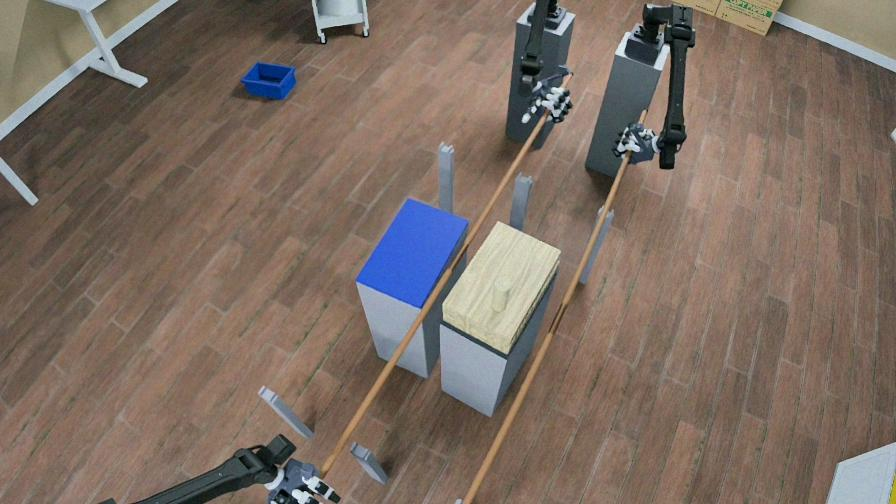

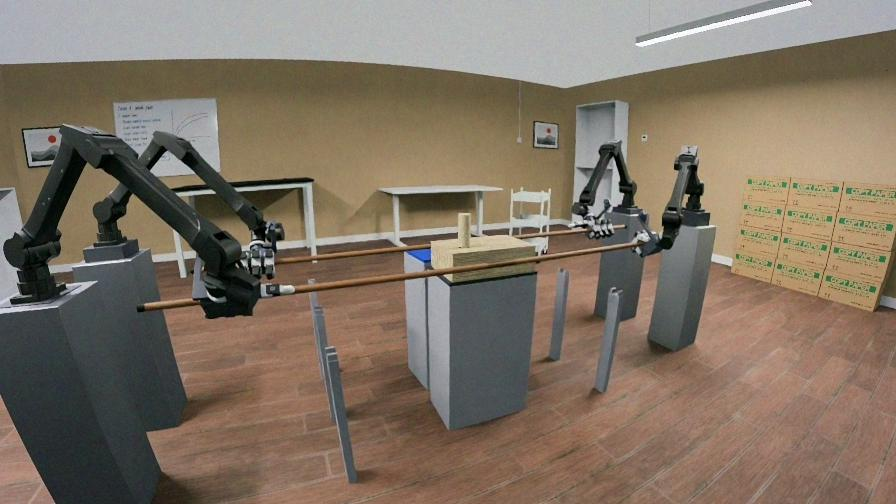

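Scaled by 2.100 from the camera's 896x504 image, which has a finer 1280x720 frame.

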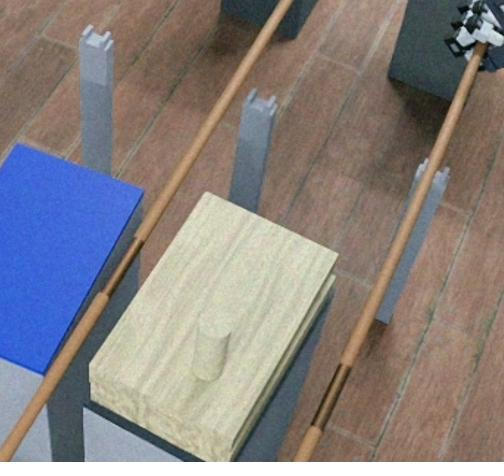

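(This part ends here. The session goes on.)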